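# Swap the empty rack bin for its matching labelled bin

## Task

Three racks stand along the table, and exactly one of their bins holds nothing. Move that empty bin onto the returns board, which is the empty board at the +y end of the table, and leave it upright on its base with all of it on that board. From the other board, take the waiting bin whose label number equals the number on the strip above the bay you just emptied. Set it in that bay so it sits flat on the shelf behind the lip, with its open front facing outward and its parts still inside. Every other bin in the racks must finish in its own bay, sitting flat behind the shelf lip; if any does not, the task fails.

## Robot and tools

Robot: two arms, left_arm and right_arm, each a six-joint arm on its own carriage (left_rail, right_rail). Both carriages share one floor track that runs along y at x = 0. left_rail is always the carriage at larger y. left_arm wears a left hand and right_arm a right hand; each hand has 16 hinge motors (index, middle and ring fingers with mcp, abd, pip, dip each, plus thumb cmc, axl, mcp, ipl).

Scene frame, used for every reported position: the table top is z = 0 and +z is up. +x is the direction the arms face, and +y is toward their left. The table starts at x = 0.31 m. y = 0 is mid-track. Each arm base sits at x = 0, y = its carriage position_m, z = 0.03.

Hand point frame: +z runs along straight fingers toward the tips. The fingers lie near y = -0.077 and the palm face near y = -0.063. On the right hand +x points across the palm away from the thumb; on the left hand +x points toward the thumb. The rubber caps are the last 0.03 m of each digit. A rigid mast at the wrist can strike objects.

execute_actions(actions, cameras): runs a list of actions in order. An action may hold "rows" (1 to 15 rows), "steps" (1 to 450 control steps of 1/30 s each; default 15; at least one step per row), "until", and device commands.
- Each row is one flat list of 48 numbers, all in [-1, 1], covering both arms. The first 24 are left_arm and left_gripper, the next 24 are right_arm and right_gripper.
- Within each 24: dx, dy, dz, rx, ry, rz, then the 16 hinges (index_mcp, index_abd, index_pip, index_dip, middle_mcp, middle_abd, middle_pip, middle_dip, ring_mcp, ring_abd, ring_pip, ring_dip, thumb_cmc, thumb_axl, thumb_mcp, thumb_ipl), then current_limit and speed.
- The six pose numbers are an offset, not a pose. They count from that arm's Hand target as it stood when the action began, expressed in that Hand target's own axes. Every row of the action counts from that same starting point. 1.0 equals 0.6 m or 180 degrees, and rx, ry, rz form one rotation vector. Sending six zeros asks the arm for nothing new.
- The hinge numbers are absolute goal angles, scaled linearly between each hinge's two stops. A 0 there is a real goal. To keep a hand as it is, copy back hand_goal, hand_current_limit and hand_speed from the last result. For the fingers, moving toward -1 flexes them.
- current_limit maps -1 to +1 onto 0 to 550 mA. speed sets the motor rate as (speed+1)/2 of 8.5 rad/s. Both start at +0.4 and -0.6.
- Device commands: "left_rail"/"right_rail" take position_m, an absolute place in metres (left -1.1 to 2, right -2 to 1.1); speed_m_s (0.01 to 1); acceleration_factor (0.1 to 1); or {"stop": true}. To drive, send position_m and follow with {"steps": n, "until": {"<rail>": {"position_status": ["!=", "moving"]}}}. Keep the carriages at least 0.98 m apart. A row's target travels with its carriage.
- "until" checks only rail fields, plus {"all"/"any": {"status": "ended"}}. A numeric condition must include a comparison.
- Images come back only for an empty action list, or for cameras that you name.

move(target, speed, blend, stop_force, zero, blocking, cameras): drives both hand points along straight lines. target is one 48-number row or a list of up to 15 rows. Each row is an offset from the Hand targets at the start of the move, not from the previous row. speed is path speed in m/s (0.002 to 3.2, default 0.25). blend is a corner radius in m. stop_force (4 to 120 N) ends an arm's path when it meets that much push; use it slowly, around 0.005 m/s, for contacts. zero re-zeros the sensor before the move. blocking=false returns early and cannot be combined with stop_force. The move does not avoid obstacles or the other arm. The result adds a "move:" line giving the ending (done, off_target, moving, held, fault) and which limits acted (paced, held).

wait(seconds 0 to 3600) lets time pass. stop brakes a running move. zoom_image(camera, region [x0,y0,x1,y1], at most 504 by 504 px) enlarges part of the newest image. Cameras: cam_high, cam_low, cam_bench_left, cam_bench_right, cam_left_wrist, cam_right_wrist, each 672x504. zero_wrist_force(arm) tares the wrist sensor. read_manual gives the licences. finished_scene ends the scene for good.

Result lines: end_effector_position (m) and end_effector_quat_wxyz in the scene frame. Hand target is the base for the next offset. Joint positions and velocities list the rail, then six joints. Joint torques. Wrist force and torque in the hand's axes, plus the peak since the last reading. Rail position_m, position_status (moving, done, contact_stop, time_out, stopped, stopped_with_arm, stopped_for_other_arm, stopped_for_other_carriage) and position_answer (taken/not_taken). Per-motor hand_goal, hand_measured, hand_current_ma and hand_state (moving, goal, blocked, overload).

Hazards:
- Anything that falls or lands off the table ends the scene.
- Contact between the arms or carriages can end and fail the scene.
- About 150 N of outside force, or the joint torque limits (elbow 136, wrist 49.1 N m), cause a 10 s arm stop.
- Commanding a pose even slightly past a firm contact can fault.
- A motor held at 495 mA or more for 5 s shuts down.
- Hot motors brake the arm.

- Start rows gently when holding something.
- Keep the wrist away from joint 2's axis.
- Orientation commands are clipped to 32 degrees per step.

Each tool is called by a JSON object that holds its "op" and its "data", one argument or row to a line.

## Session

{"op": "execute_actions", "data": {
  "actions": []
}}

Scene clock: 0.00 s.
left_arm: end_effector_position=(+0.4214, +1.4906, +0.2600) hand_goal=(+0.754, +0.000, +0.576, +0.696, +0.754, +0.000, +0.576, +0.696, +0.754, +0.000, +0.576, +0.696, +0.714, +0.678, +0.226, +0.168) hand_measured=(+0.7535, -0.0008, +0.5770, +0.6971, +0.7535, -0.0008, +0.5757, +0.6958, +0.7535, +0.0007, +0.5770, +0.6971, +0.7154, +0.6767, +0.2252, +0.1681) hand_current_ma=(-13, +1, +9, -1, -9, +7, -13, +4, -19, +6, -6, -9, -17, +5, +4, -4) hand_state=(goal, goal, goal, goal, goal, goal, goal, goal, goal, goal, goal, goal, goal, goal, goal, goal) hand_current_limit=0.40 hand_speed=-0.60 end_effector_quat_wxyz=(+0.000, +1.000, +0.000, +0.000) | right_arm: end_effector_position=(+0.4214, -1.3405, +0.2600) hand_goal=(+0.754, +0.000, +0.576, +0.696, +0.754, +0.000, +0.576, +0.696, +0.754, +0.000, +0.576, +0.696, +0.714, +0.678, +0.226, +0.168) hand_measured=(+0.7535, -0.0008, +0.5770, +0.6971, +0.7535, -0.0008, +0.5770, +0.6958, +0.7523, +0.0007, +0.5770, +0.6958, +0.7142, +0.6767, +0.2262, +0.1672) hand_current_ma=(+8, +10, +5, -8, +10, -6, -9, +4, +12, -13, +3, +8, -2, -15, -3, +12) hand_state=(goal, goal, goal, goal, goal, goal, goal, goal, goal, goal, goal, goal, goal, goal, goal, goal) hand_current_limit=0.40 hand_speed=-0.60 end_effector_quat_wxyz=(+0.000, +0.000, +1.000, +0.000)
Joint positions: left_arm=[1.509 -0.281 -1.556 2.144 0.983 1.571 -1.851] | right_arm=[-1.492 -0.281 -1.556 2.144 0.983 1.571 1.29]
Joint velocities: within noise
Joint torques (N m): no reading
Wrist force (N): no reading
Wrist torque (N m): no reading
Wrist force, peak (N): no reading
Hand target: left_arm +0.4214, +1.4906, +0.2600; +0.000, +1.000, +0.000, +0.000 | right_arm +0.4214, -1.3405, +0.2600; +0.000, +0.000, +1.000, +0.000
left_rail: position_m=1.509 position_status=done
right_rail: position_m=-1.492 position_status=done

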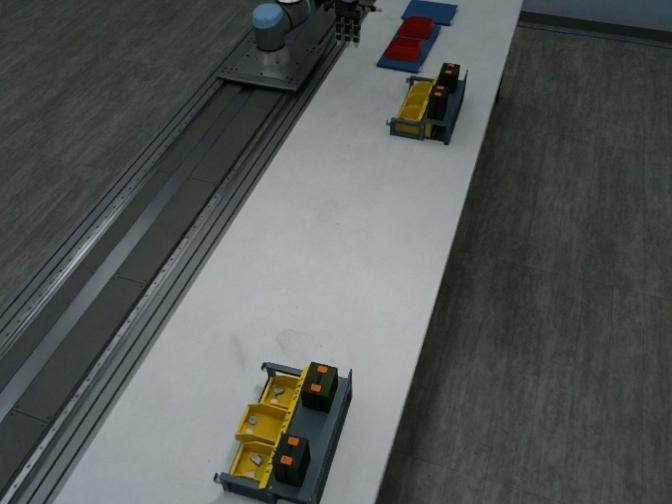

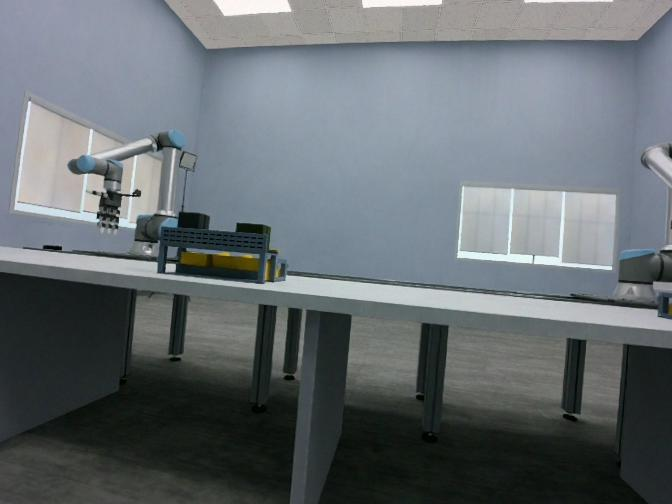

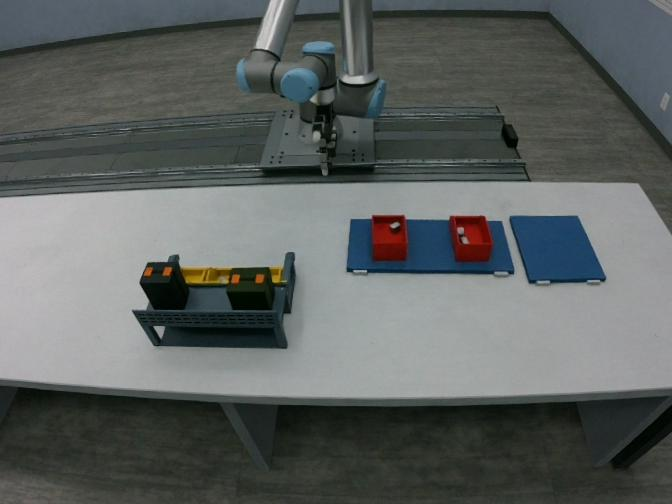

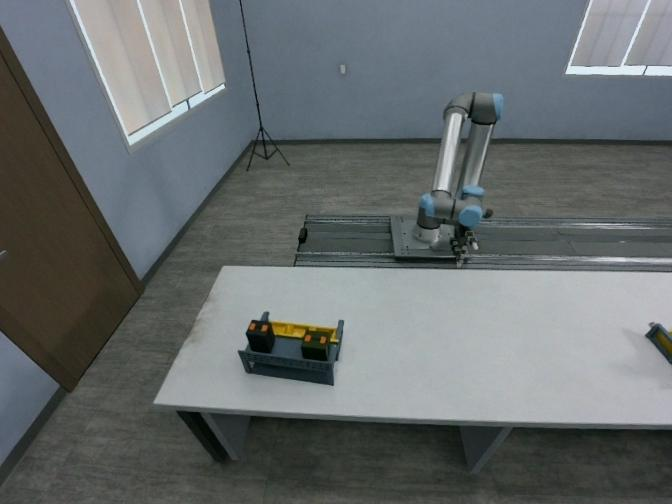

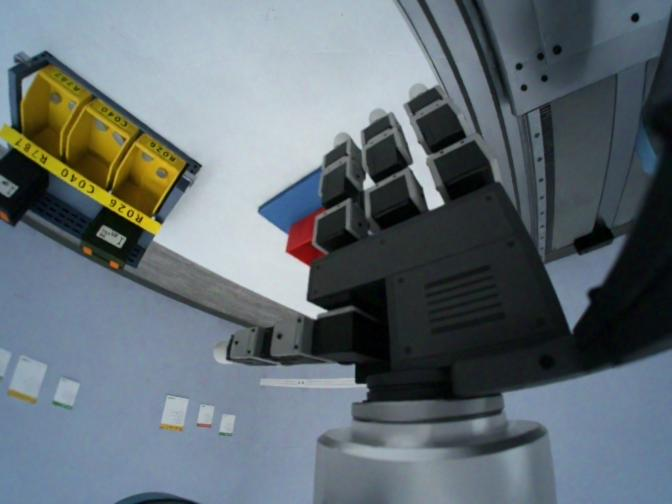

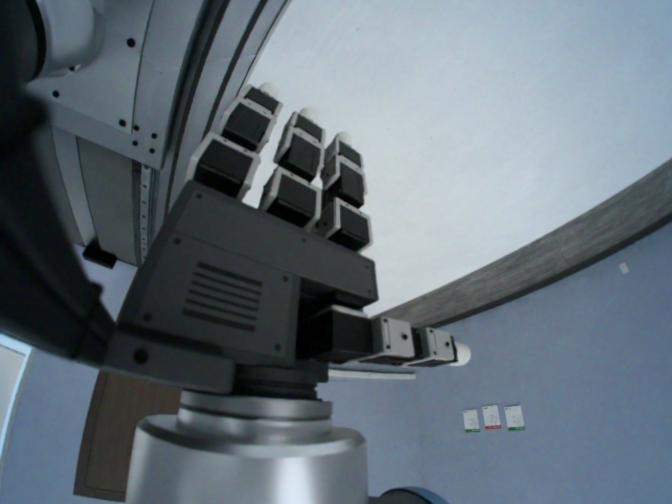

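{"op": "zoom_image", "data": {
  "camera": "cam_left_wrist",
  "region": [0, 40, 240, 280]
}}

{"op": "zoom_image", "data": {
  "camera": "cam_high",
  "region": [200, 340, 370, 504]
}}

{"op": "zoom_image", "data": {
  "camera": "cam_high",
  "region": [360, 0, 500, 150]
}}

{"op": "zoom_image", "data": {
  "camera": "cam_bench_left",
  "region": [120, 190, 620, 360]
}}

{"op": "zoom_image", "data": {
  "camera": "cam_bench_right",
  "region": [220, 290, 380, 400]
}}

Scaled by 2.100 from the camera's image (finer frame: 960x720).

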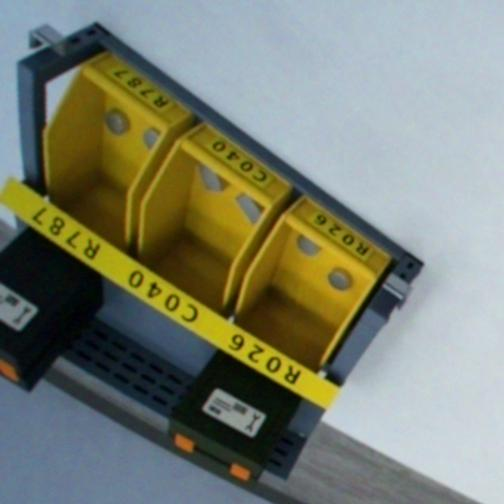

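Scaled by 2.965.

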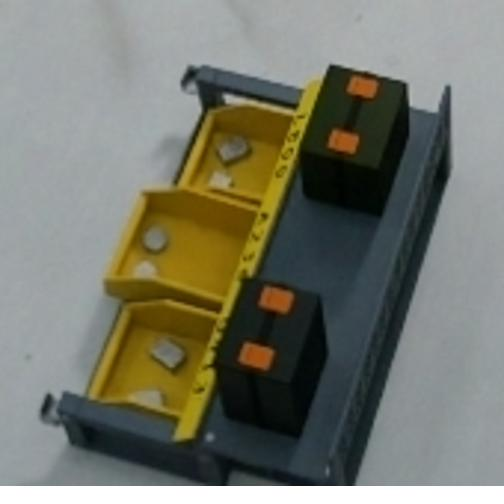

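Scaled by 3.360.

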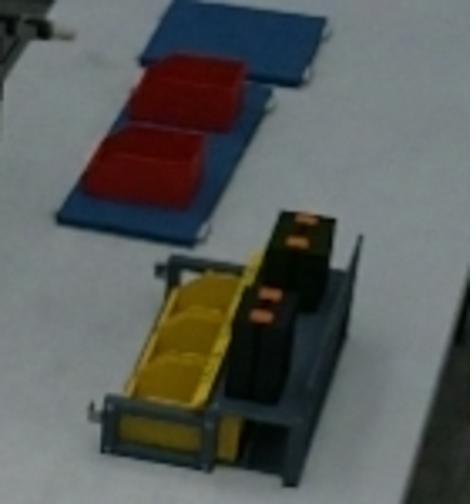

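Scaled by 1.008.

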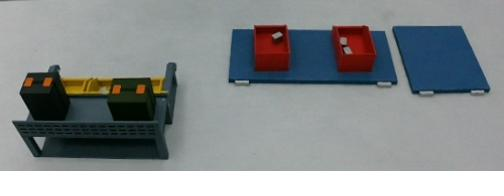

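Scaled by 3.150.

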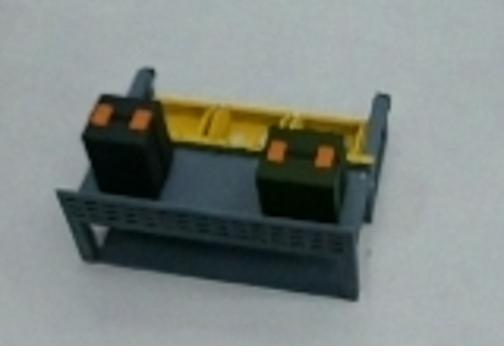

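{"op": "execute_actions", "data": {
  "actions": [
    {"left_rail":{"position_m":1.95},"right_rail":{"position_m":-2.0},"steps":150,"until":{"left_rail":{"position_status":["!=","moving"]},"right_rail":{"position_status":["!=","moving"]}}}
  ]
}}

{"op": "move", "data": {
  "target": [0,-0.45,-0.05,0,0,0,0.754,0,0.576,0.696,0.754,0,0.576,0.696,0.754,0,0.576,0.696,0.714,0.678,0.226,0.168,0.4,-0.6,0,-0.9,-0.05,0,0,0,0.754,0,0.576,0.696,0.754,0,0.576,0.696,0.754,0,0.576,0.696,0.714,0.678,0.226,0.168,0.4,-0.6],
  "speed": 0.3,
  "cameras": ["cam_left_wrist","cam_right_wrist"]
}}

Scene clock: 91.07 s.
left_arm: end_effector_position=(+0.4214, +1.9313, +0.2600) hand_goal=(+0.754, +0.000, +0.576, +0.696, +0.754, +0.000, +0.576, +0.696, +0.754, +0.000, +0.576, +0.696, +0.714, +0.678, +0.226, +0.168) hand_measured=(+0.7535, -0.0008, +0.5770, +0.6958, +0.7535, -0.0008, +0.5770, +0.6958, +0.7535, +0.0007, +0.5770, +0.6958, +0.7142, +0.6777, +0.2242, +0.1681) hand_current_ma=(-1, -4, -5, +8, -7, +11, -13, -7, -11, +8, -5, -7, -14, +5, +6, -5) hand_state=(goal, goal, goal, goal, goal, goal, goal, goal, goal, goal, goal, goal, goal, goal, goal, goal) hand_current_limit=0.40 hand_speed=-0.60 end_effector_quat_wxyz=(+0.000, +1.000, +0.000, +0.000) | right_arm: end_effector_position=(+0.4214, -1.8484, +0.2600) hand_goal=(+0.754, +0.000, +0.576, +0.696, +0.754, +0.000, +0.576, +0.696, +0.754, +0.000, +0.576, +0.696, +0.714, +0.678, +0.226, +0.168) hand_measured=(+0.7535, +0.0007, +0.5757, +0.6971, +0.7535, -0.0008, +0.5770, +0.6958, +0.7535, +0.0007, +0.5757, +0.6958, +0.7192, +0.6777, +0.2222, +0.1681) hand_current_ma=(+12, +8, +5, -11, +0, -7, +3, +3, +6, -11, +3, +8, -3, -11, -1, +9) hand_state=(goal, goal, goal, goal, goal, goal, goal, goal, goal, goal, goal, goal, goal, goal, goal, goal) hand_current_limit=0.40 hand_speed=-0.60 end_effector_quat_wxyz=(+0.000, +0.000, +1.000, +0.000) end_effector_velocity=(+0.000, -0.001, +0.000) end_effector_angular_velocity=(+0.000, +0.000, +0.001)
Joint positions: left_arm=[1.95 -0.28 -1.556 2.144 0.983 1.571 -1.851] | right_arm=[-2 -0.281 -1.556 2.144 0.983 1.571 1.29]
Joint velocities: left_arm=[within noise] | right_arm=[-0.001 0 0 0 0 0 -0.001]
Joint torques (N m): left_arm=[-2.46 -35.47 -33.61 3.85 0.32 -0.28] | right_arm=[0.39 -33.36 -33.5 4.44 0.01 0.44]
Wrist force (N): left_arm=[-0.3 -0.5 0.0] | right_arm=[0.1 0.0 0.4]
Wrist torque (N m): left_arm=[-0.07 0.04 -0.02] | right_arm=[-0.04 -0.03 0.02]
Wrist force, peak (N): left_arm=[-0.1 -2.6 0.3] | right_arm=[0.0 1.7 0.3]
Hand target: left_arm +0.4214, +1.9313, +0.2600; +0.000, +1.000, +0.000, +0.000 | right_arm +0.4214, -1.8484, +0.2600; +0.000, +0.000, +1.000, +0.000
left_rail: position_m=1.950 position_status=done
right_rail: position_m=-2.000 position_status=done

Scene clock: 93.53 s.
left_arm: end_effector_position=(+0.4214, +2.2013, +0.2900) hand_goal=(+0.754, +0.000, +0.576, +0.696, +0.754, +0.000, +0.576, +0.696, +0.754, +0.000, +0.576, +0.696, +0.714, +0.678, +0.226, +0.168) hand_measured=(+0.7535, -0.0008, +0.5770, +0.6958, +0.7535, +0.0007, +0.5770, +0.6958, +0.7523, -0.0008, +0.5770, +0.6958, +0.7142, +0.6767, +0.2242, +0.1681) hand_current_ma=(-5, -6, -1, -3, -5, +9, -12, -1, -13, +6, +6, -7, -12, +3, +2, +6) hand_state=(goal, goal, goal, goal, goal, goal, goal, goal, goal, goal, goal, goal, goal, goal, goal, goal) hand_current_limit=0.40 hand_speed=-0.60 end_effector_quat_wxyz=(+0.000, +1.000, +0.000, +0.000) | right_arm: end_effector_position=(+0.4214, -2.3884, +0.2900) hand_goal=(+0.754, +0.000, +0.576, +0.696, +0.754, +0.000, +0.576, +0.696, +0.754, +0.000, +0.576, +0.696, +0.714, +0.678, +0.226, +0.168) hand_measured=(+0.7535, -0.0008, +0.5770, +0.6958, +0.7523, -0.0008, +0.5770, +0.6971, +0.7535, +0.0007, +0.5770, +0.6958, +0.7192, +0.6777, +0.2222, +0.1681) hand_current_ma=(+7, +9, +7, -9, +3, -3, -4, +11, +7, -10, +0, +9, +0, -11, +4, +11) hand_state=(goal, goal, goal, goal, goal, goal, goal, goal, goal, goal, goal, goal, goal, goal, goal, goal) hand_current_limit=0.40 hand_speed=-0.60 end_effector_quat_wxyz=(+0.000, +0.000, +1.000, +0.000)
Joint positions: left_arm=[1.95 0.36 -1.388 1.893 1.066 1.571 -1.21] | right_arm=[-2 -1.156 -1.236 1.694 1.113 1.571 0.415]
Joint torques (N m): left_arm=[14.64 -41.33 -50.2 6.4 2.91 2.1] | right_arm=[-10.67 -52.43 -45.26 7.67 -3.17 -1.6]
Wrist force (N): left_arm=[-0.3 -0.2 0.4] | right_arm=[0.1 0.6 -0.3]
Wrist torque (N m): left_arm=[-0.04 0.04 -0.15] | right_arm=[0.10 0.03 0.06]
Wrist force, peak (N): left_arm=[-0.2 -1.4 0.1] | right_arm=[0.3 -1.9 0.2]
Hand target: left_arm +0.4214, +2.2014, +0.2900; +0.000, +1.000, +0.000, +0.000 | right_arm +0.4214, -2.3885, +0.2900; +0.000, +0.000, +1.000, +0.000
Off the commanded pose: left_arm 0.000 m, 0 deg | right_arm 0.000 m, 0 deg.
left_rail: position_m=1.950 position_status=done
right_rail: position_m=-2.000 position_status=done
move: done
cam_left_wrist: T_world_to_cam=[[-0.79021, 0.61249, -0.0208, -1.03911], [0.33613, 0.46154, 0.82098, -1.46449], [0.51244, 0.64175, -0.57058, -1.34603]] pos_world=[0.36091, 2.17617, 0.41268]
cam_right_wrist: T_world_to_cam=[[0.79623, 0.60492, 0.00966, 1.13971], [0.34899, -0.4723, 0.80941, -1.58179], [0.49419, -0.6411, -0.58717, -1.44758]] pos_world=[0.35994, -2.36455, 0.41932]

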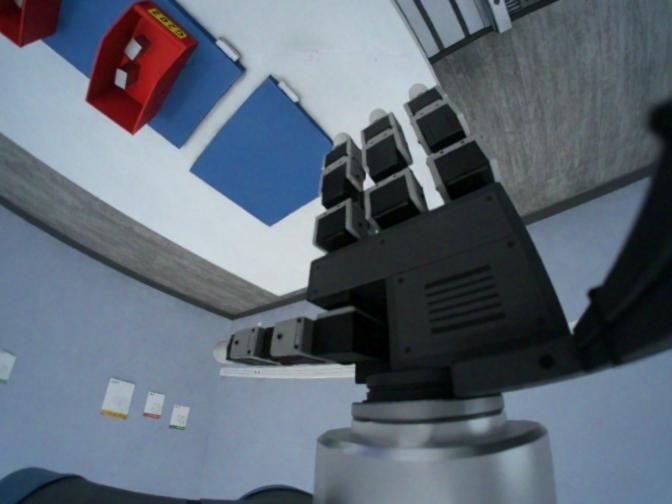

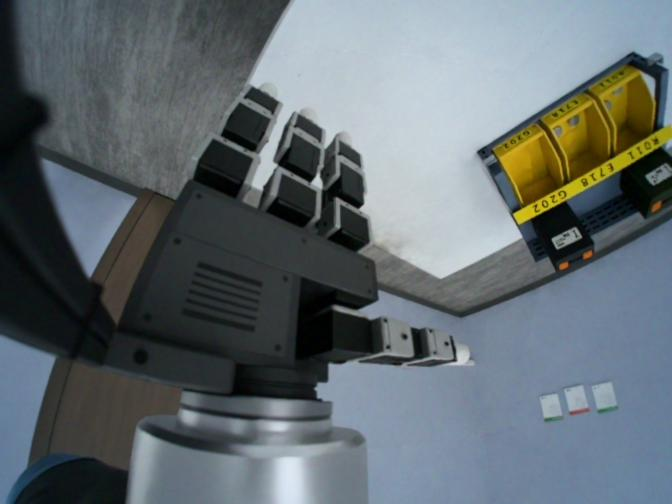

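{"op": "zoom_image", "data": {
  "camera": "cam_right_wrist",
  "region": [470, 40, 672, 280]
}}

{"op": "zoom_image", "data": {
  "camera": "cam_left_wrist",
  "region": [0, 0, 260, 200]
}}

Scaled by 2.100 from the camera's image (finer frame: 960x720).

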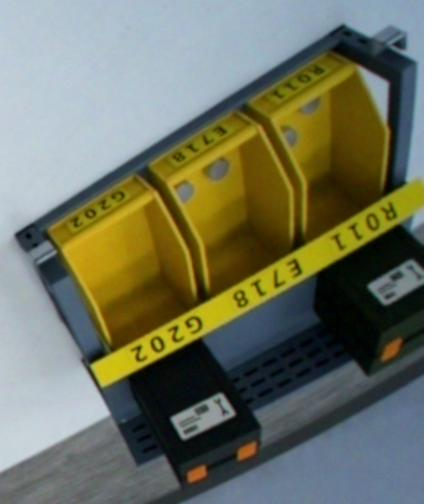

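Scaled by 1.938 from the camera's image (finer frame: 960x720).

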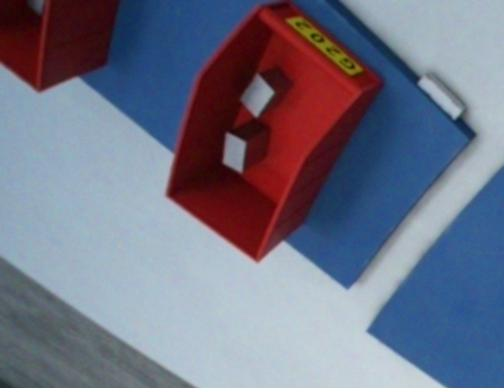

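{"op": "zoom_image", "data": {
  "camera": "cam_left_wrist",
  "region": [0, 0, 200, 150]
}}

{"op": "execute_actions", "data": {
  "actions": [],
  "cameras": ["cam_bench_left","cam_bench_right"]
}}

{"op": "zoom_image", "data": {
  "camera": "cam_bench_left",
  "region": [340, 190, 620, 300]
}}

{"op": "zoom_image", "data": {
  "camera": "cam_bench_right",
  "region": [230, 300, 360, 400]
}}

Scaled by 2.520 from the camera's image (finer frame: 960x720).

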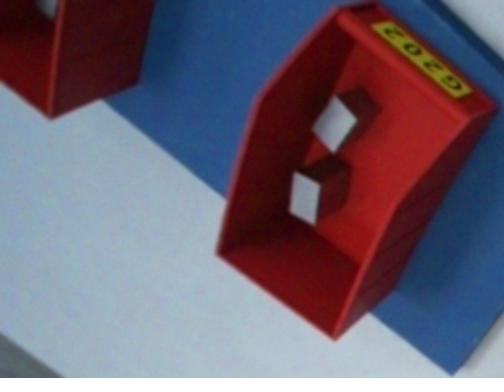

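Scene clock: 154.90 s.
left_arm: end_effector_position=(+0.4214, +2.2014, +0.2900) hand_goal=(+0.754, +0.000, +0.576, +0.696, +0.754, +0.000, +0.576, +0.696, +0.754, +0.000, +0.576, +0.696, +0.714, +0.678, +0.226, +0.168) hand_measured=(+0.7535, -0.0008, +0.5770, +0.6958, +0.7523, +0.0007, +0.5770, +0.6958, +0.7535, +0.0007, +0.5770, +0.6958, +0.7142, +0.6767, +0.2242, +0.1681) hand_current_ma=(-5, -6, +0, +5, -10, +3, -1, -4, -13, +12, -2, -11, -4, +16, +3, -5) hand_state=(goal, goal, goal, goal, goal, goal, goal, goal, goal, goal, goal, goal, goal, goal, goal, goal) hand_current_limit=0.40 hand_speed=-0.60 end_effector_quat_wxyz=(+0.000, +1.000, +0.000, +0.000) | right_arm: end_effector_position=(+0.4214, -2.3885, +0.2900) hand_goal=(+0.754, +0.000, +0.576, +0.696, +0.754, +0.000, +0.576, +0.696, +0.754, +0.000, +0.576, +0.696, +0.714, +0.678, +0.226, +0.168) hand_measured=(+0.7535, +0.0007, +0.5770, +0.6958, +0.7523, +0.0007, +0.5770, +0.6958, +0.7535, +0.0007, +0.5770, +0.6958, +0.7192, +0.6767, +0.2212, +0.1672) hand_current_ma=(+15, +9, +8, -7, +9, -11, -4, +4, +9, -14, +4, +14, -1, -13, +7, +8) hand_state=(goal, goal, goal, goal, goal, goal, goal, goal, goal, goal, goal, goal, goal, goal, goal, goal) hand_current_limit=0.40 hand_speed=-0.60 end_effector_quat_wxyz=(+0.000, +0.000, +1.000, +0.000)
Joint positions: left_arm=[1.95 0.36 -1.388 1.893 1.066 1.571 -1.21] | right_arm=[-2 -1.156 -1.236 1.694 1.113 1.571 0.415]
Joint velocities: within noise
Joint torques (N m): left_arm=[13.62 -41.68 -50.39 6.57 2.89 2.64] | right_arm=[-11.62 -53.51 -44.29 7.9 -2.93 -1.6]
Wrist force (N): left_arm=[-0.4 -0.2 0.1] | right_arm=[0.2 0.0 0.0]
Wrist torque (N m): left_arm=[-0.01 0.06 -0.16] | right_arm=[0.00 0.00 0.06]
Wrist force, peak (N): left_arm=[0.0 -0.8 0.1] | right_arm=[0.4 -0.1 0.5]
Hand target: left_arm +0.4214, +2.2014, +0.2900; +0.000, +1.000, +0.000, +0.000 | right_arm +0.4214, -2.3885, +0.2900; +0.000, +0.000, +1.000, +0.000
Off the commanded pose: left_arm 0.000 m, 0 deg | right_arm 0.000 m, 0 deg.
left_rail: position_m=1.950 position_status=done
right_rail: position_m=-2.000 position_status=done
Images, in order (width x height): cam_bench_left 672x504, cam_bench_right 672x504.

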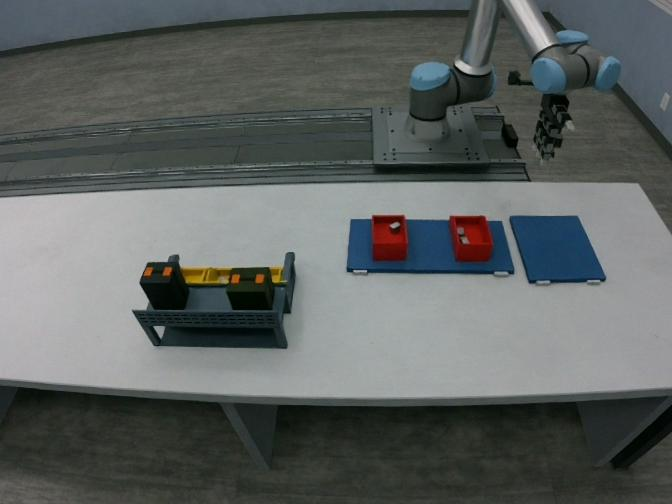

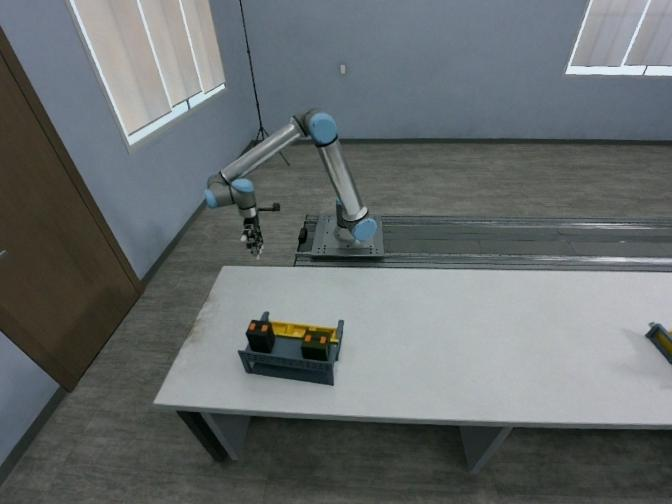

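Scaled by 1.800.

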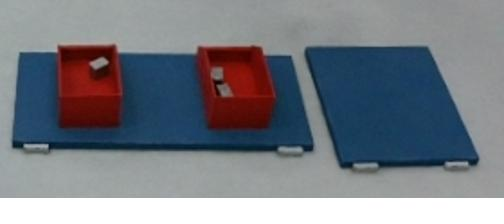

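Scaled by 3.877.

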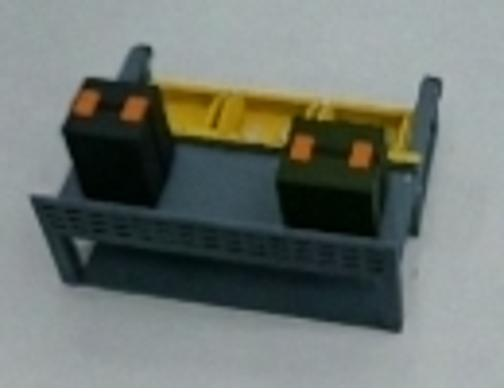

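{"op": "move", "data": {
  "target": [0,0,0,0.3849,0.3849,0.3849,0.754,0,0.576,0.696,0.754,0,0.576,0.696,0.754,0,0.576,0.696,0.714,0.678,0.226,0.168,0.4,-0.6,0,0,0,0.3849,-0.3849,-0.3849,0.754,0,0.576,0.696,0.754,0,0.576,0.696,0.754,0,0.576,0.696,0.714,0.678,0.226,0.168,0.4,-0.6],
  "speed": 0.3,
  "cameras": ["cam_left_wrist","cam_right_wrist"]
}}

Scene clock: 273.57 s.
left_arm: end_effector_position=(+0.4214, +2.2014, +0.2900) hand_goal=(+0.754, +0.000, +0.576, +0.696, +0.754, +0.000, +0.576, +0.696, +0.754, +0.000, +0.576, +0.696, +0.714, +0.678, +0.226, +0.168) hand_measured=(+0.7450, -0.0052, +0.5757, +0.6920, +0.7462, -0.0052, +0.5757, +0.6920, +0.7474, -0.0052, +0.5757, +0.6971, +0.7067, +0.6777, +0.2242, +0.1672) hand_current_ma=(-18, -9, -3, -9, -25, +9, -16, -8, -25, +5, -1, -11, -26, -1, +3, -5) hand_state=(goal, goal, goal, goal, goal, goal, goal, goal, goal, goal, goal, goal, goal, goal, goal, goal) hand_current_limit=0.40 hand_speed=-0.60 end_effector_quat_wxyz=(+0.500, -0.500, +0.500, -0.500) | right_arm: end_effector_position=(+0.4212, -2.3885, +0.2900) hand_goal=(+0.754, +0.000, +0.576, +0.696, +0.754, +0.000, +0.576, +0.696, +0.754, +0.000, +0.576, +0.696, +0.714, +0.678, +0.226, +0.168) hand_measured=(+0.7402, -0.0008, +0.5757, +0.6958, +0.7378, +0.0007, +0.5770, +0.6958, +0.7402, -0.0008, +0.5770, +0.6958, +0.7029, +0.6777, +0.2222, +0.1681) hand_current_ma=(+3, +6, +6, -8, +1, -1, -2, +2, -1, -9, +4, +7, -6, -13, -4, +14) hand_state=(goal, goal, goal, goal, goal, goal, goal, goal, goal, goal, goal, goal, goal, goal, goal, goal) hand_current_limit=0.40 hand_speed=-0.60 end_effector_quat_wxyz=(+0.500, -0.500, +0.500, -0.500)
Joint positions: left_arm=[1.95 0.438 -1.937 2.465 -0.528 2.008 0] | right_arm=[-2 -1.569 -1.506 2.175 0.019 0.001 -0.688]
Joint torques (N m): left_arm=[12.56 2.96 -26.86 -4.88 2.11 -3.45] | right_arm=[-10.14 -25.41 -40.49 -0.57 -4.61 1.21]
Wrist force (N): left_arm=[-0.4 0.0 -0.1] | right_arm=[-0.2 -0.1 0.3]
Wrist torque (N m): left_arm=[-0.57 -0.07 -0.22] | right_arm=[0.02 -0.21 -0.19]
Wrist force, peak (N): left_arm=[-0.8 0.4 1.1] | right_arm=[-0.3 -0.1 -0.9]
Hand target: left_arm +0.4214, +2.2014, +0.2900; +0.500, -0.500, +0.500, -0.500 | right_arm +0.4214, -2.3885, +0.2900; +0.500, -0.500, +0.500, -0.500
Off the commanded pose: left_arm 0.000 m, 0 deg | right_arm 0.000 m, 0 deg.
left_rail: position_m=1.950 position_status=done
right_rail: position_m=-2.000 position_status=done
move: done
cam_left_wrist: T_world_to_cam=[[0.02063, 0.79019, 0.61251, -1.95565], [-0.82092, -0.33631, 0.46151, 0.88364], [0.57068, -0.51234, 0.64175, 0.81836]] pos_world=[0.29872, 2.26179, 0.26487]
cam_right_wrist: T_world_to_cam=[[-0.0105, 0.79623, -0.60491, 2.11499], [-0.80921, 0.34861, 0.47291, 0.96443], [0.58743, 0.49446, 0.64066, 0.8693]] pos_world=[0.29198, -2.45007, 0.26636]

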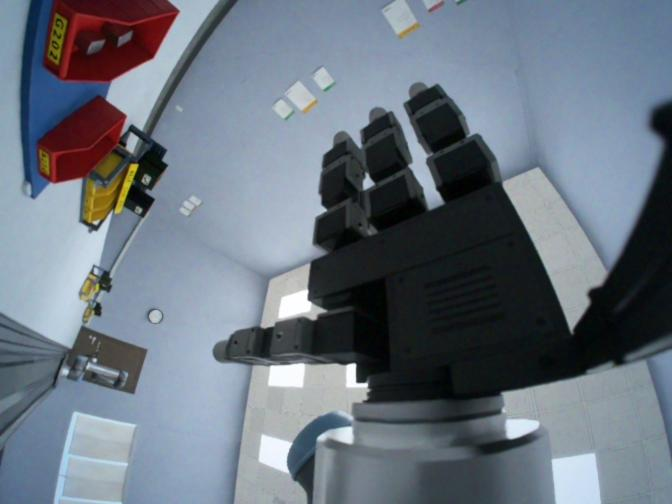

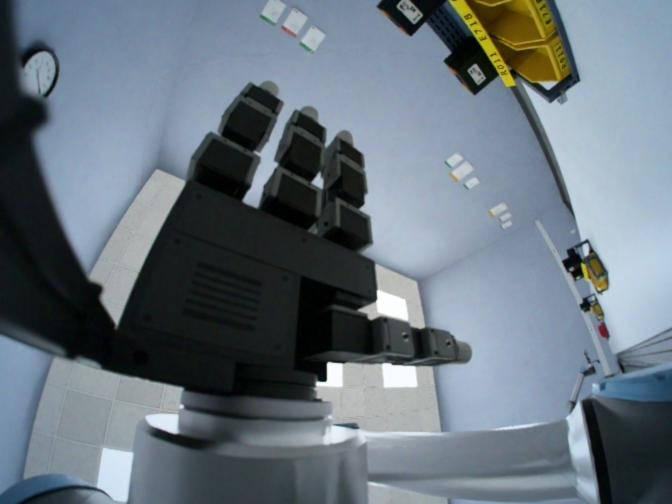

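{"op": "zoom_image", "data": {
  "camera": "cam_right_wrist",
  "region": [370, 0, 620, 140]
}}

{"op": "zoom_image", "data": {
  "camera": "cam_left_wrist",
  "region": [0, 0, 230, 240]
}}

Scaled by 2.016 from the camera's image (finer frame: 960x720).

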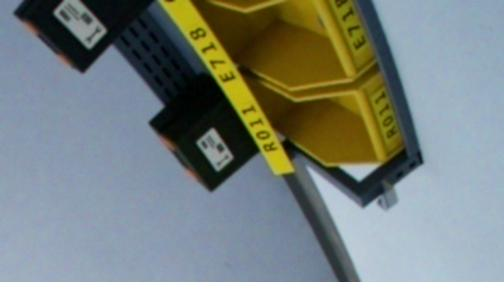

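Scaled by 2.100 from the camera's image (finer frame: 960x720).

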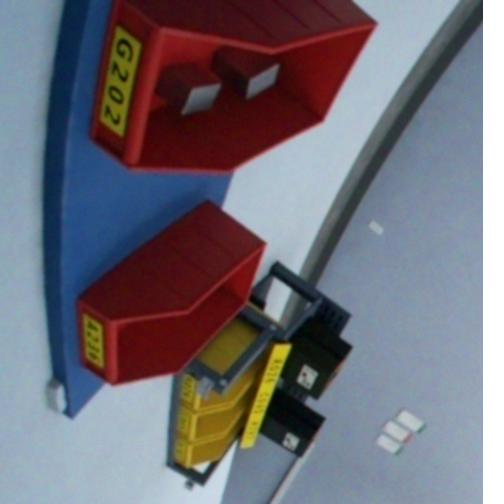

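{"op": "move", "data": {
  "target": [0.36,0.217,-0.119,-0.3849,-0.3849,-0.3849,0.754,0,0.576,0.696,0.754,0,0.576,0.696,0.754,0,0.576,0.696,0.714,0.678,0.226,0.168,0.4,-0.6,-0.2167,0.2,0.1667,-0.3849,0.3849,0.3849,0.754,0,0.576,0.696,0.754,0,0.576,0.696,0.754,0,0.576,0.696,0.714,0.678,0.226,0.168,0.4,-0.6],
  "speed": 0.25,
  "cameras": ["cam_left_wrist","cam_right_wrist"]
}}

Scene clock: 344.47 s.
left_arm: end_effector_position=(+0.3501, +1.9854, +0.1599) hand_goal=(+0.754, +0.000, +0.576, +0.696, +0.754, +0.000, +0.576, +0.696, +0.754, +0.000, +0.576, +0.696, +0.714, +0.678, +0.226, +0.168) hand_measured=(+0.7474, -0.0052, +0.5757, +0.6920, +0.7462, -0.0052, +0.5770, +0.6920, +0.7486, -0.0037, +0.5770, +0.6958, +0.7104, +0.6777, +0.2242, +0.1672) hand_current_ma=(-15, -9, +1, -5, -23, +7, -5, -4, -19, +1, -5, -9, -15, +5, +4, -8) hand_state=(goal, goal, goal, goal, goal, goal, goal, goal, goal, goal, goal, goal, goal, goal, goal, goal) hand_current_limit=0.40 hand_speed=-0.60 end_effector_quat_wxyz=(+0.000, +1.000, +0.000, +0.000) | right_arm: end_effector_position=(+0.5214, -2.2585, +0.1701) hand_goal=(+0.754, +0.000, +0.576, +0.696, +0.754, +0.000, +0.576, +0.696, +0.754, +0.000, +0.576, +0.696, +0.714, +0.678, +0.226, +0.168) hand_measured=(+0.7426, +0.0007, +0.5770, +0.6958, +0.7426, -0.0008, +0.5770, +0.6958, +0.7426, +0.0007, +0.5770, +0.6958, +0.7092, +0.6777, +0.2222, +0.1681) hand_current_ma=(+6, +10, +10, -14, +1, +3, -4, +14, -1, -11, +7, +6, -5, -11, -2, +6) hand_state=(goal, goal, goal, goal, goal, goal, goal, goal, goal, goal, goal, goal, goal, goal, goal, goal) hand_current_limit=0.40 hand_speed=-0.60 end_effector_quat_wxyz=(+0.000, +0.000, +1.000, +0.000)
Joint positions: left_arm=[1.95 -0.17 -1.521 2.337 0.755 1.571 -1.741] | right_arm=[-2 -0.895 -1.15 1.816 0.904 1.571 0.676]
Joint torques (N m): left_arm=[12.5 -20.22 -28.92 6.35 3.14 -3.49] | right_arm=[13.19 -57.14 -38.89 7.99 3.62 2.09]
Wrist force (N): left_arm=[-0.4 -0.5 0.1] | right_arm=[-0.1 0.0 -0.1]
Wrist torque (N m): left_arm=[-0.08 0.05 0.11] | right_arm=[0.05 0.02 -0.14]
Wrist force, peak (N): left_arm=[-0.9 0.2 1.2] | right_arm=[-0.6 0.5 -0.2]
Hand target: left_arm +0.3500, +1.9854, +0.1598; +0.000, +1.000, +0.000, +0.000 | right_arm +0.5214, -2.2585, +0.1700; +0.000, +0.000, +1.000, +0.000
Off the commanded pose: left_arm 0.000 m, 0 deg | right_arm 0.000 m, 0 deg.
left_rail: position_m=1.950 position_status=done
right_rail: position_m=-2.000 position_status=done
move: done
cam_left_wrist: T_world_to_cam=[[-0.79007, 0.61267, -0.0209, -0.96627], [0.33603, 0.46134, 0.82113, -1.23369], [0.51272, 0.64172, -0.57036, -1.24527]] pos_world=[0.28961, 1.96027, 0.28258]
cam_right_wrist: T_world_to_cam=[[0.79614, 0.60504, 0.00962, 0.983], [0.34896, -0.47204, 0.80957, -1.45767], [0.49436, -0.64117, -0.58694, -1.48449]] pos_world=[0.45994, -2.23465, 0.29932]

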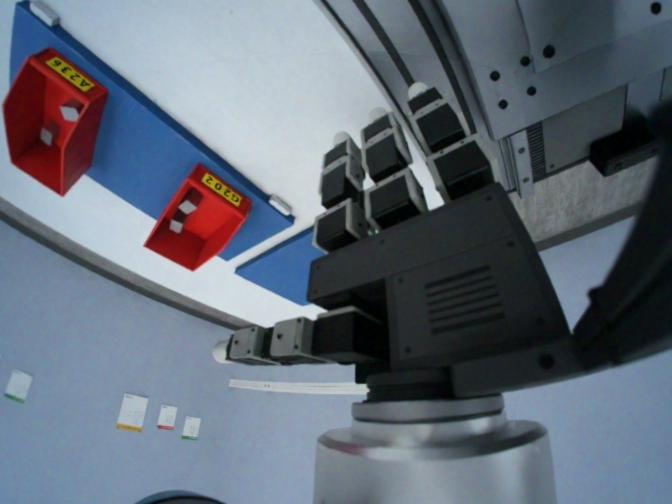

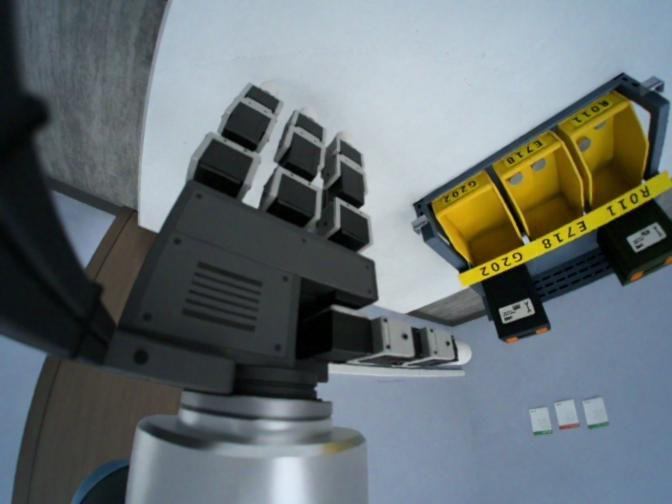

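{"op": "zoom_image", "data": {
  "camera": "cam_left_wrist",
  "region": [120, 140, 320, 290]
}}

{"op": "zoom_image", "data": {
  "camera": "cam_right_wrist",
  "region": [400, 160, 560, 320]
}}

{"op": "zoom_image", "data": {
  "camera": "cam_right_wrist",
  "region": [400, 60, 672, 352]
}}

Scaled by 2.520 from the camera's image (finer frame: 960x720).

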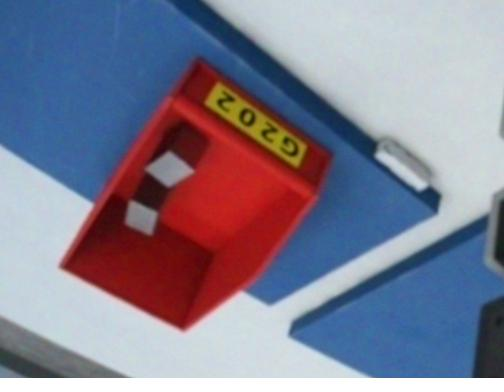

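Scaled by 3.150 from the camera's image (finer frame: 960x720).

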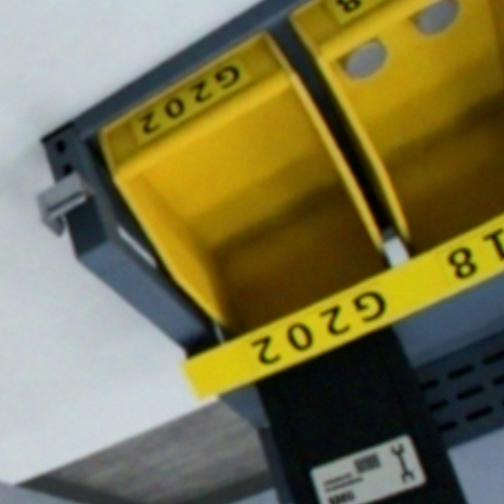

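Scaled by 1.726 from the camera's image (finer frame: 960x720).

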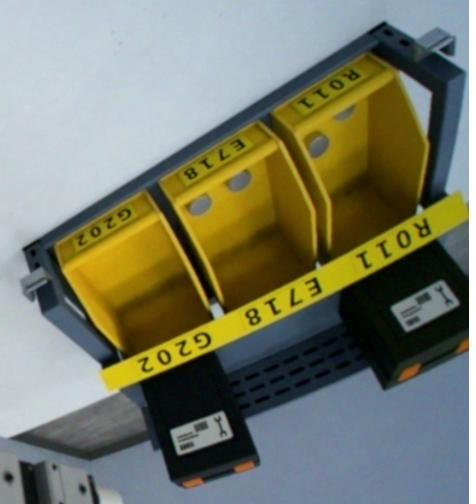

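{"op": "move", "data": {
  "target": [0.033,0,0.05,0,0.194,0,0.754,0,0.576,0.696,0.754,0,0.576,0.696,0.754,0,0.576,0.696,0.714,0.678,0.226,0.168,0.4,-0.6,-0.039,0.0075,0.067,0,-0.194,0,0.754,0,0.576,0.696,0.754,0,0.576,0.696,0.754,0,0.576,0.696,0.714,0.678,0.226,0.168,0.4,-0.6],
  "speed": 0.2,
  "cameras": ["cam_left_wrist","cam_right_wrist"]
}}

{"op": "zoom_image", "data": {
  "camera": "cam_left_wrist",
  "region": [120, 140, 320, 290]
}}

{"op": "zoom_image", "data": {
  "camera": "cam_right_wrist",
  "region": [400, 100, 672, 352]
}}

Scene clock: 407.47 s.
left_arm: end_effector_position=(+0.3587, +1.9867, +0.1394) hand_goal=(+0.754, +0.000, +0.576, +0.696, +0.754, +0.000, +0.576, +0.696, +0.754, +0.000, +0.576, +0.696, +0.714, +0.678, +0.226, +0.168) hand_measured=(+0.7498, -0.0052, +0.5757, +0.6920, +0.7486, -0.0052, +0.5757, +0.6920, +0.7366, +0.0095, +0.5744, +0.7034, +0.7142, +0.6777, +0.2242, +0.1681) hand_current_ma=(-15, -6, +0, -6, -20, +6, -16, -10, -49, +20, +1, +17, -1, -3, +3, -10) hand_state=(goal, goal, goal, goal, goal, goal, goal, goal, goal, goal, goal, goal, goal, goal, goal, goal) hand_current_limit=0.40 hand_speed=-0.60 end_effector_quat_wxyz=(-0.002, +0.980, -0.001, +0.201) | right_arm: end_effector_position=(+0.5388, -2.2542, +0.1422) hand_goal=(+0.754, +0.000, +0.576, +0.696, +0.754, +0.000, +0.576, +0.696, +0.754, +0.000, +0.576, +0.696, +0.714, +0.678, +0.226, +0.168) hand_measured=(+0.7450, -0.0008, +0.5770, +0.6958, +0.7438, -0.0008, +0.5770, +0.6971, +0.7293, -0.0433, +0.5988, +0.7187, +0.7142, +0.6767, +0.2222, +0.1672) hand_current_ma=(+2, +4, +10, -14, +4, -6, -1, +1, -6, -29, +21, +26, -2, -9, +8, +12) hand_state=(goal, goal, goal, goal, goal, goal, goal, goal, blocked, blocked, blocked, blocked, goal, goal, goal, goal) hand_current_limit=0.40 hand_speed=-0.60 end_effector_quat_wxyz=(+0.233, +0.000, +0.972, +0.002)
Joint positions: left_arm=[1.95 -0.237 -1.696 2.509 0.363 1.475 -1.787] | right_arm=[-2 -1.031 -1.217 2.002 0.532 1.169 0.592]
Joint torques (N m): left_arm=[2.29 -17.45 -28.49 0.29 -0.08 -0.32] | right_arm=[1.64 -54.86 -28.62 3.44 -0.66 0.47]
Wrist force (N): left_arm=[0.7 -0.9 -32.2] | right_arm=[-1.9 0.4 -28.2]
Wrist torque (N m): left_arm=[2.45 -2.18 0.25] | right_arm=[2.24 1.88 -0.07]
Wrist force, peak (N): left_arm=[8.7 -2.1 -162.0] | right_arm=[-9.9 -1.8 -134.0]
Hand target: left_arm +0.3587, +1.9867, +0.1394; -0.002, +0.980, -0.001, +0.201 (not the last commanded pose) | right_arm +0.5388, -2.2542, +0.1422; +0.233, +0.000, +0.972, +0.002 (not the last commanded pose)
Off the commanded pose: left_arm 0.015 m, 12 deg | right_arm 0.014 m, 8 deg.
FORCE FAULT: contact force on the left arm reached its limit, and that arm stopped for 10 seconds. FORCE FAULT: contact force on the right arm reached its limit, and that arm stopped for 10 seconds. On each arm, the contact can be on any part of the arm, not only on its tool. Those arms' remaining commands of this call were not run. Those arms' targets are now where they stood when their stops ended, not their last commands. Those arms accept commands again.
left_rail: position_m=1.950 position_status=done
right_rail: position_m=-2.000 position_status=done
move: fault (left_arm, right_arm)
cam_left_wrist: T_world_to_cam=[[-0.71775, 0.61407, -0.32825, -0.94657], [-0.01397, 0.45862, 0.88852, -1.09878], [0.69616, 0.64232, -0.3206, -1.36393]] pos_world=[0.25477, 1.96127, 0.2283]
cam_right_wrist: T_world_to_cam=[[0.70482, 0.60396, 0.3721, 0.96211], [-0.05622, -0.47533, 0.87801, -1.23798], [0.70715, -0.63976, -0.30107, -1.65881]] pos_world=[0.42531, -2.23077, 0.22954]

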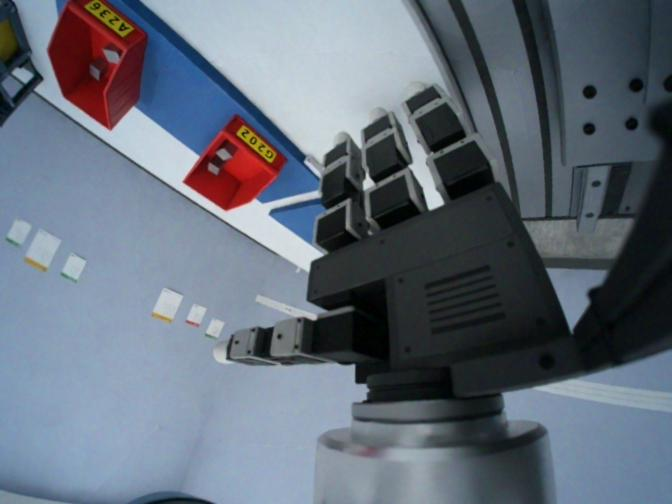

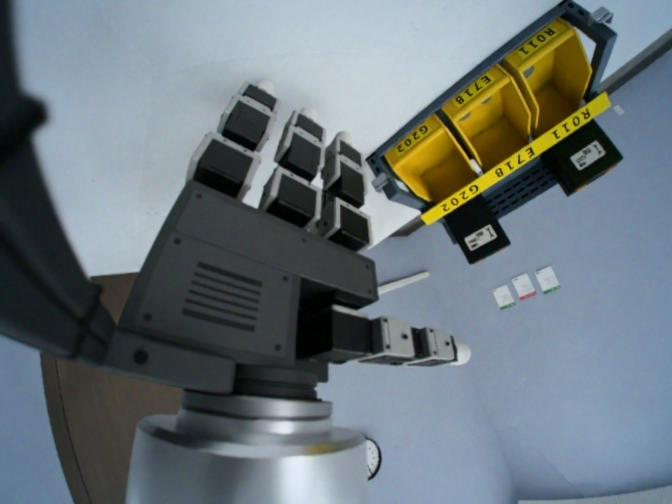

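Scaled by 2.520 from the camera's image (finer frame: 960x720).

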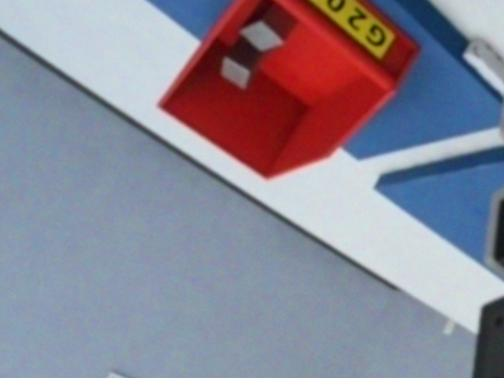

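Scaled by 1.853 from the camera's image (finer frame: 960x720).

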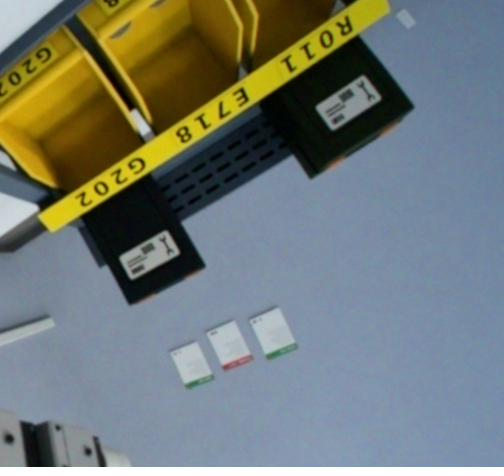

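{"op": "move", "data": {
  "target": [0.0328,0,-0.0767,0,0,0,0.754,0,0.576,0.696,0.754,0,0.576,0.696,0.754,0,0.576,0.696,0.714,0.678,0.226,0.168,0.4,-0.6,-0.0378,0,-0.0743,0,0,0,0.754,0,0.576,0.696,0.754,0,0.576,0.696,0.754,0,0.576,0.696,0.714,0.678,0.226,0.168,0.4,-0.6],
  "speed": 0.1,
  "cameras": ["cam_left_wrist","cam_right_wrist"]
}}

{"op": "zoom_image", "data": {
  "camera": "cam_right_wrist",
  "region": [350, 80, 550, 280]
}}

{"op": "zoom_image", "data": {
  "camera": "cam_left_wrist",
  "region": [160, 80, 320, 240]
}}

Scene clock: 433.60 s.
left_arm: end_effector_position=(+0.3587, +1.9865, +0.1894) hand_goal=(+0.754, +0.000, +0.576, +0.696, +0.754, +0.000, +0.576, +0.696, +0.754, +0.000, +0.576, +0.696, +0.714, +0.678, +0.226, +0.168) hand_measured=(+0.7486, -0.0052, +0.5757, +0.6932, +0.7486, -0.0052, +0.5757, +0.6920, +0.7486, +0.0007, +0.5731, +0.6971, +0.7142, +0.6777, +0.2232, +0.1681) hand_current_ma=(-13, -16, +1, -12, -13, -2, -13, -13, -12, +14, +2, -12, -5, +11, -1, -5) hand_state=(goal, goal, goal, goal, goal, goal, goal, goal, goal, goal, goal, goal, goal, goal, goal, goal) hand_current_limit=0.40 hand_speed=-0.60 end_effector_quat_wxyz=(-0.002, +0.980, -0.001, +0.201) | right_arm: end_effector_position=(+0.5388, -2.2544, +0.1922) hand_goal=(+0.754, +0.000, +0.576, +0.696, +0.754, +0.000, +0.576, +0.696, +0.754, +0.000, +0.576, +0.696, +0.714, +0.678, +0.226, +0.168) hand_measured=(+0.7450, -0.0008, +0.5770, +0.6958, +0.7438, -0.0008, +0.5770, +0.6958, +0.7438, -0.0198, +0.5808, +0.7022, +0.7142, +0.6767, +0.2222, +0.1681) hand_current_ma=(+4, +11, +4, -11, +0, +3, -11, +9, -8, -16, +12, +15, +0, -11, +0, +10) hand_state=(goal, goal, goal, goal, goal, goal, goal, goal, goal, blocked, goal, goal, goal, goal, goal, goal) hand_current_limit=0.40 hand_speed=-0.60 end_effector_quat_wxyz=(+0.233, +0.000, +0.972, +0.002)
Joint positions: left_arm=[1.95 -0.238 -1.786 2.459 0.505 1.475 -1.788] | right_arm=[-2 -1.031 -1.276 1.971 0.623 1.169 0.592]
Joint torques (N m): left_arm=[-8.07 -23.57 -46.8 5.6 -2.6 -3.49] | right_arm=[-8.98 -65.79 -39.13 7.27 -4.34 -1.5]
Wrist force (N): left_arm=[1.6 -1.3 2.5] | right_arm=[0.7 2.0 -0.5]
Wrist torque (N m): left_arm=[-0.38 -0.29 0.32] | right_arm=[0.31 -0.12 0.20]
Wrist force, peak (N): left_arm=[1.0 -1.1 -32.7] | right_arm=[-1.5 1.8 -29.0]
Hand target: left_arm +0.3587, +1.9865, +0.1894; -0.002, +0.980, -0.001, +0.201 | right_arm +0.5388, -2.2544, +0.1922; +0.233, +0.000, +0.972, +0.002
Off the commanded pose: left_arm 0.000 m, 0 deg | right_arm 0.000 m, 0 deg.
left_rail: position_m=1.950 position_status=done
right_rail: position_m=-2.000 position_status=done
move: done
cam_left_wrist: T_world_to_cam=[[-0.71775, 0.61407, -0.32825, -0.93004], [-0.01397, 0.45862, 0.88852, -1.14311], [0.69616, 0.64232, -0.3206, -1.34778]] pos_world=[0.25477, 1.96107, 0.2783]
cam_right_wrist: T_world_to_cam=[[0.70483, 0.60399, 0.37203, 0.94366], [-0.05617, -0.47529, 0.87804, -1.28187], [0.70715, -0.63976, -0.30107, -1.64382]] pos_world=[0.42531, -2.23087, 0.27954]

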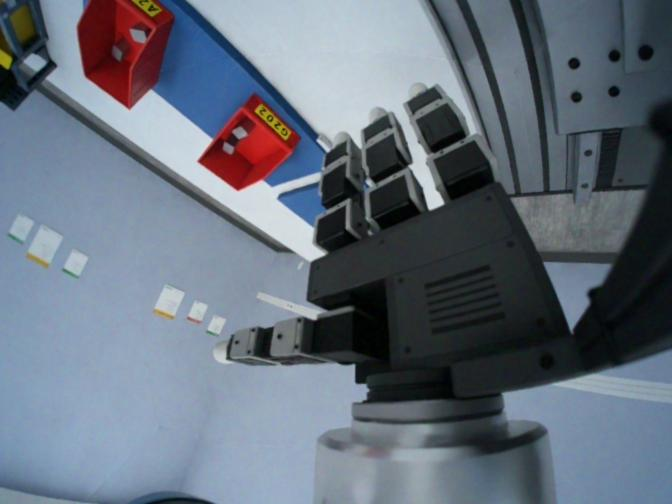

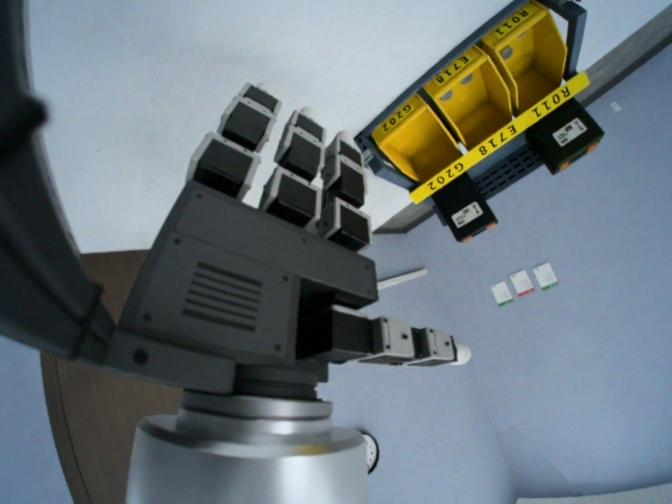

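Scaled by 2.520 from the camera's image (finer frame: 960x720).

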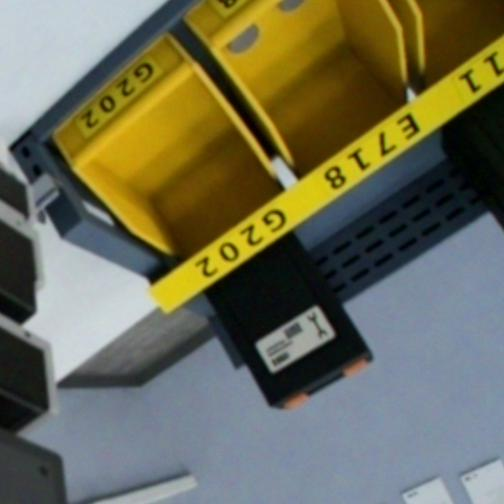

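Scaled by 3.150 from the camera's image (finer frame: 960x720).

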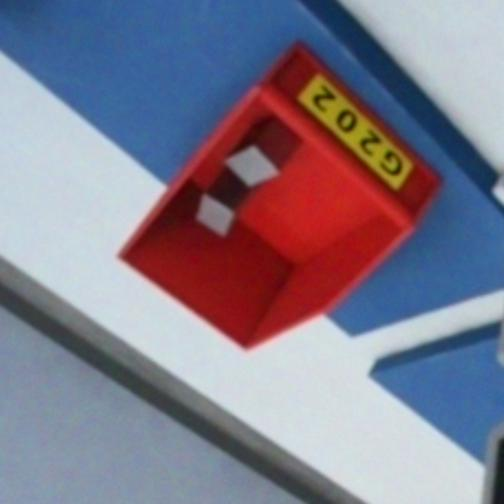

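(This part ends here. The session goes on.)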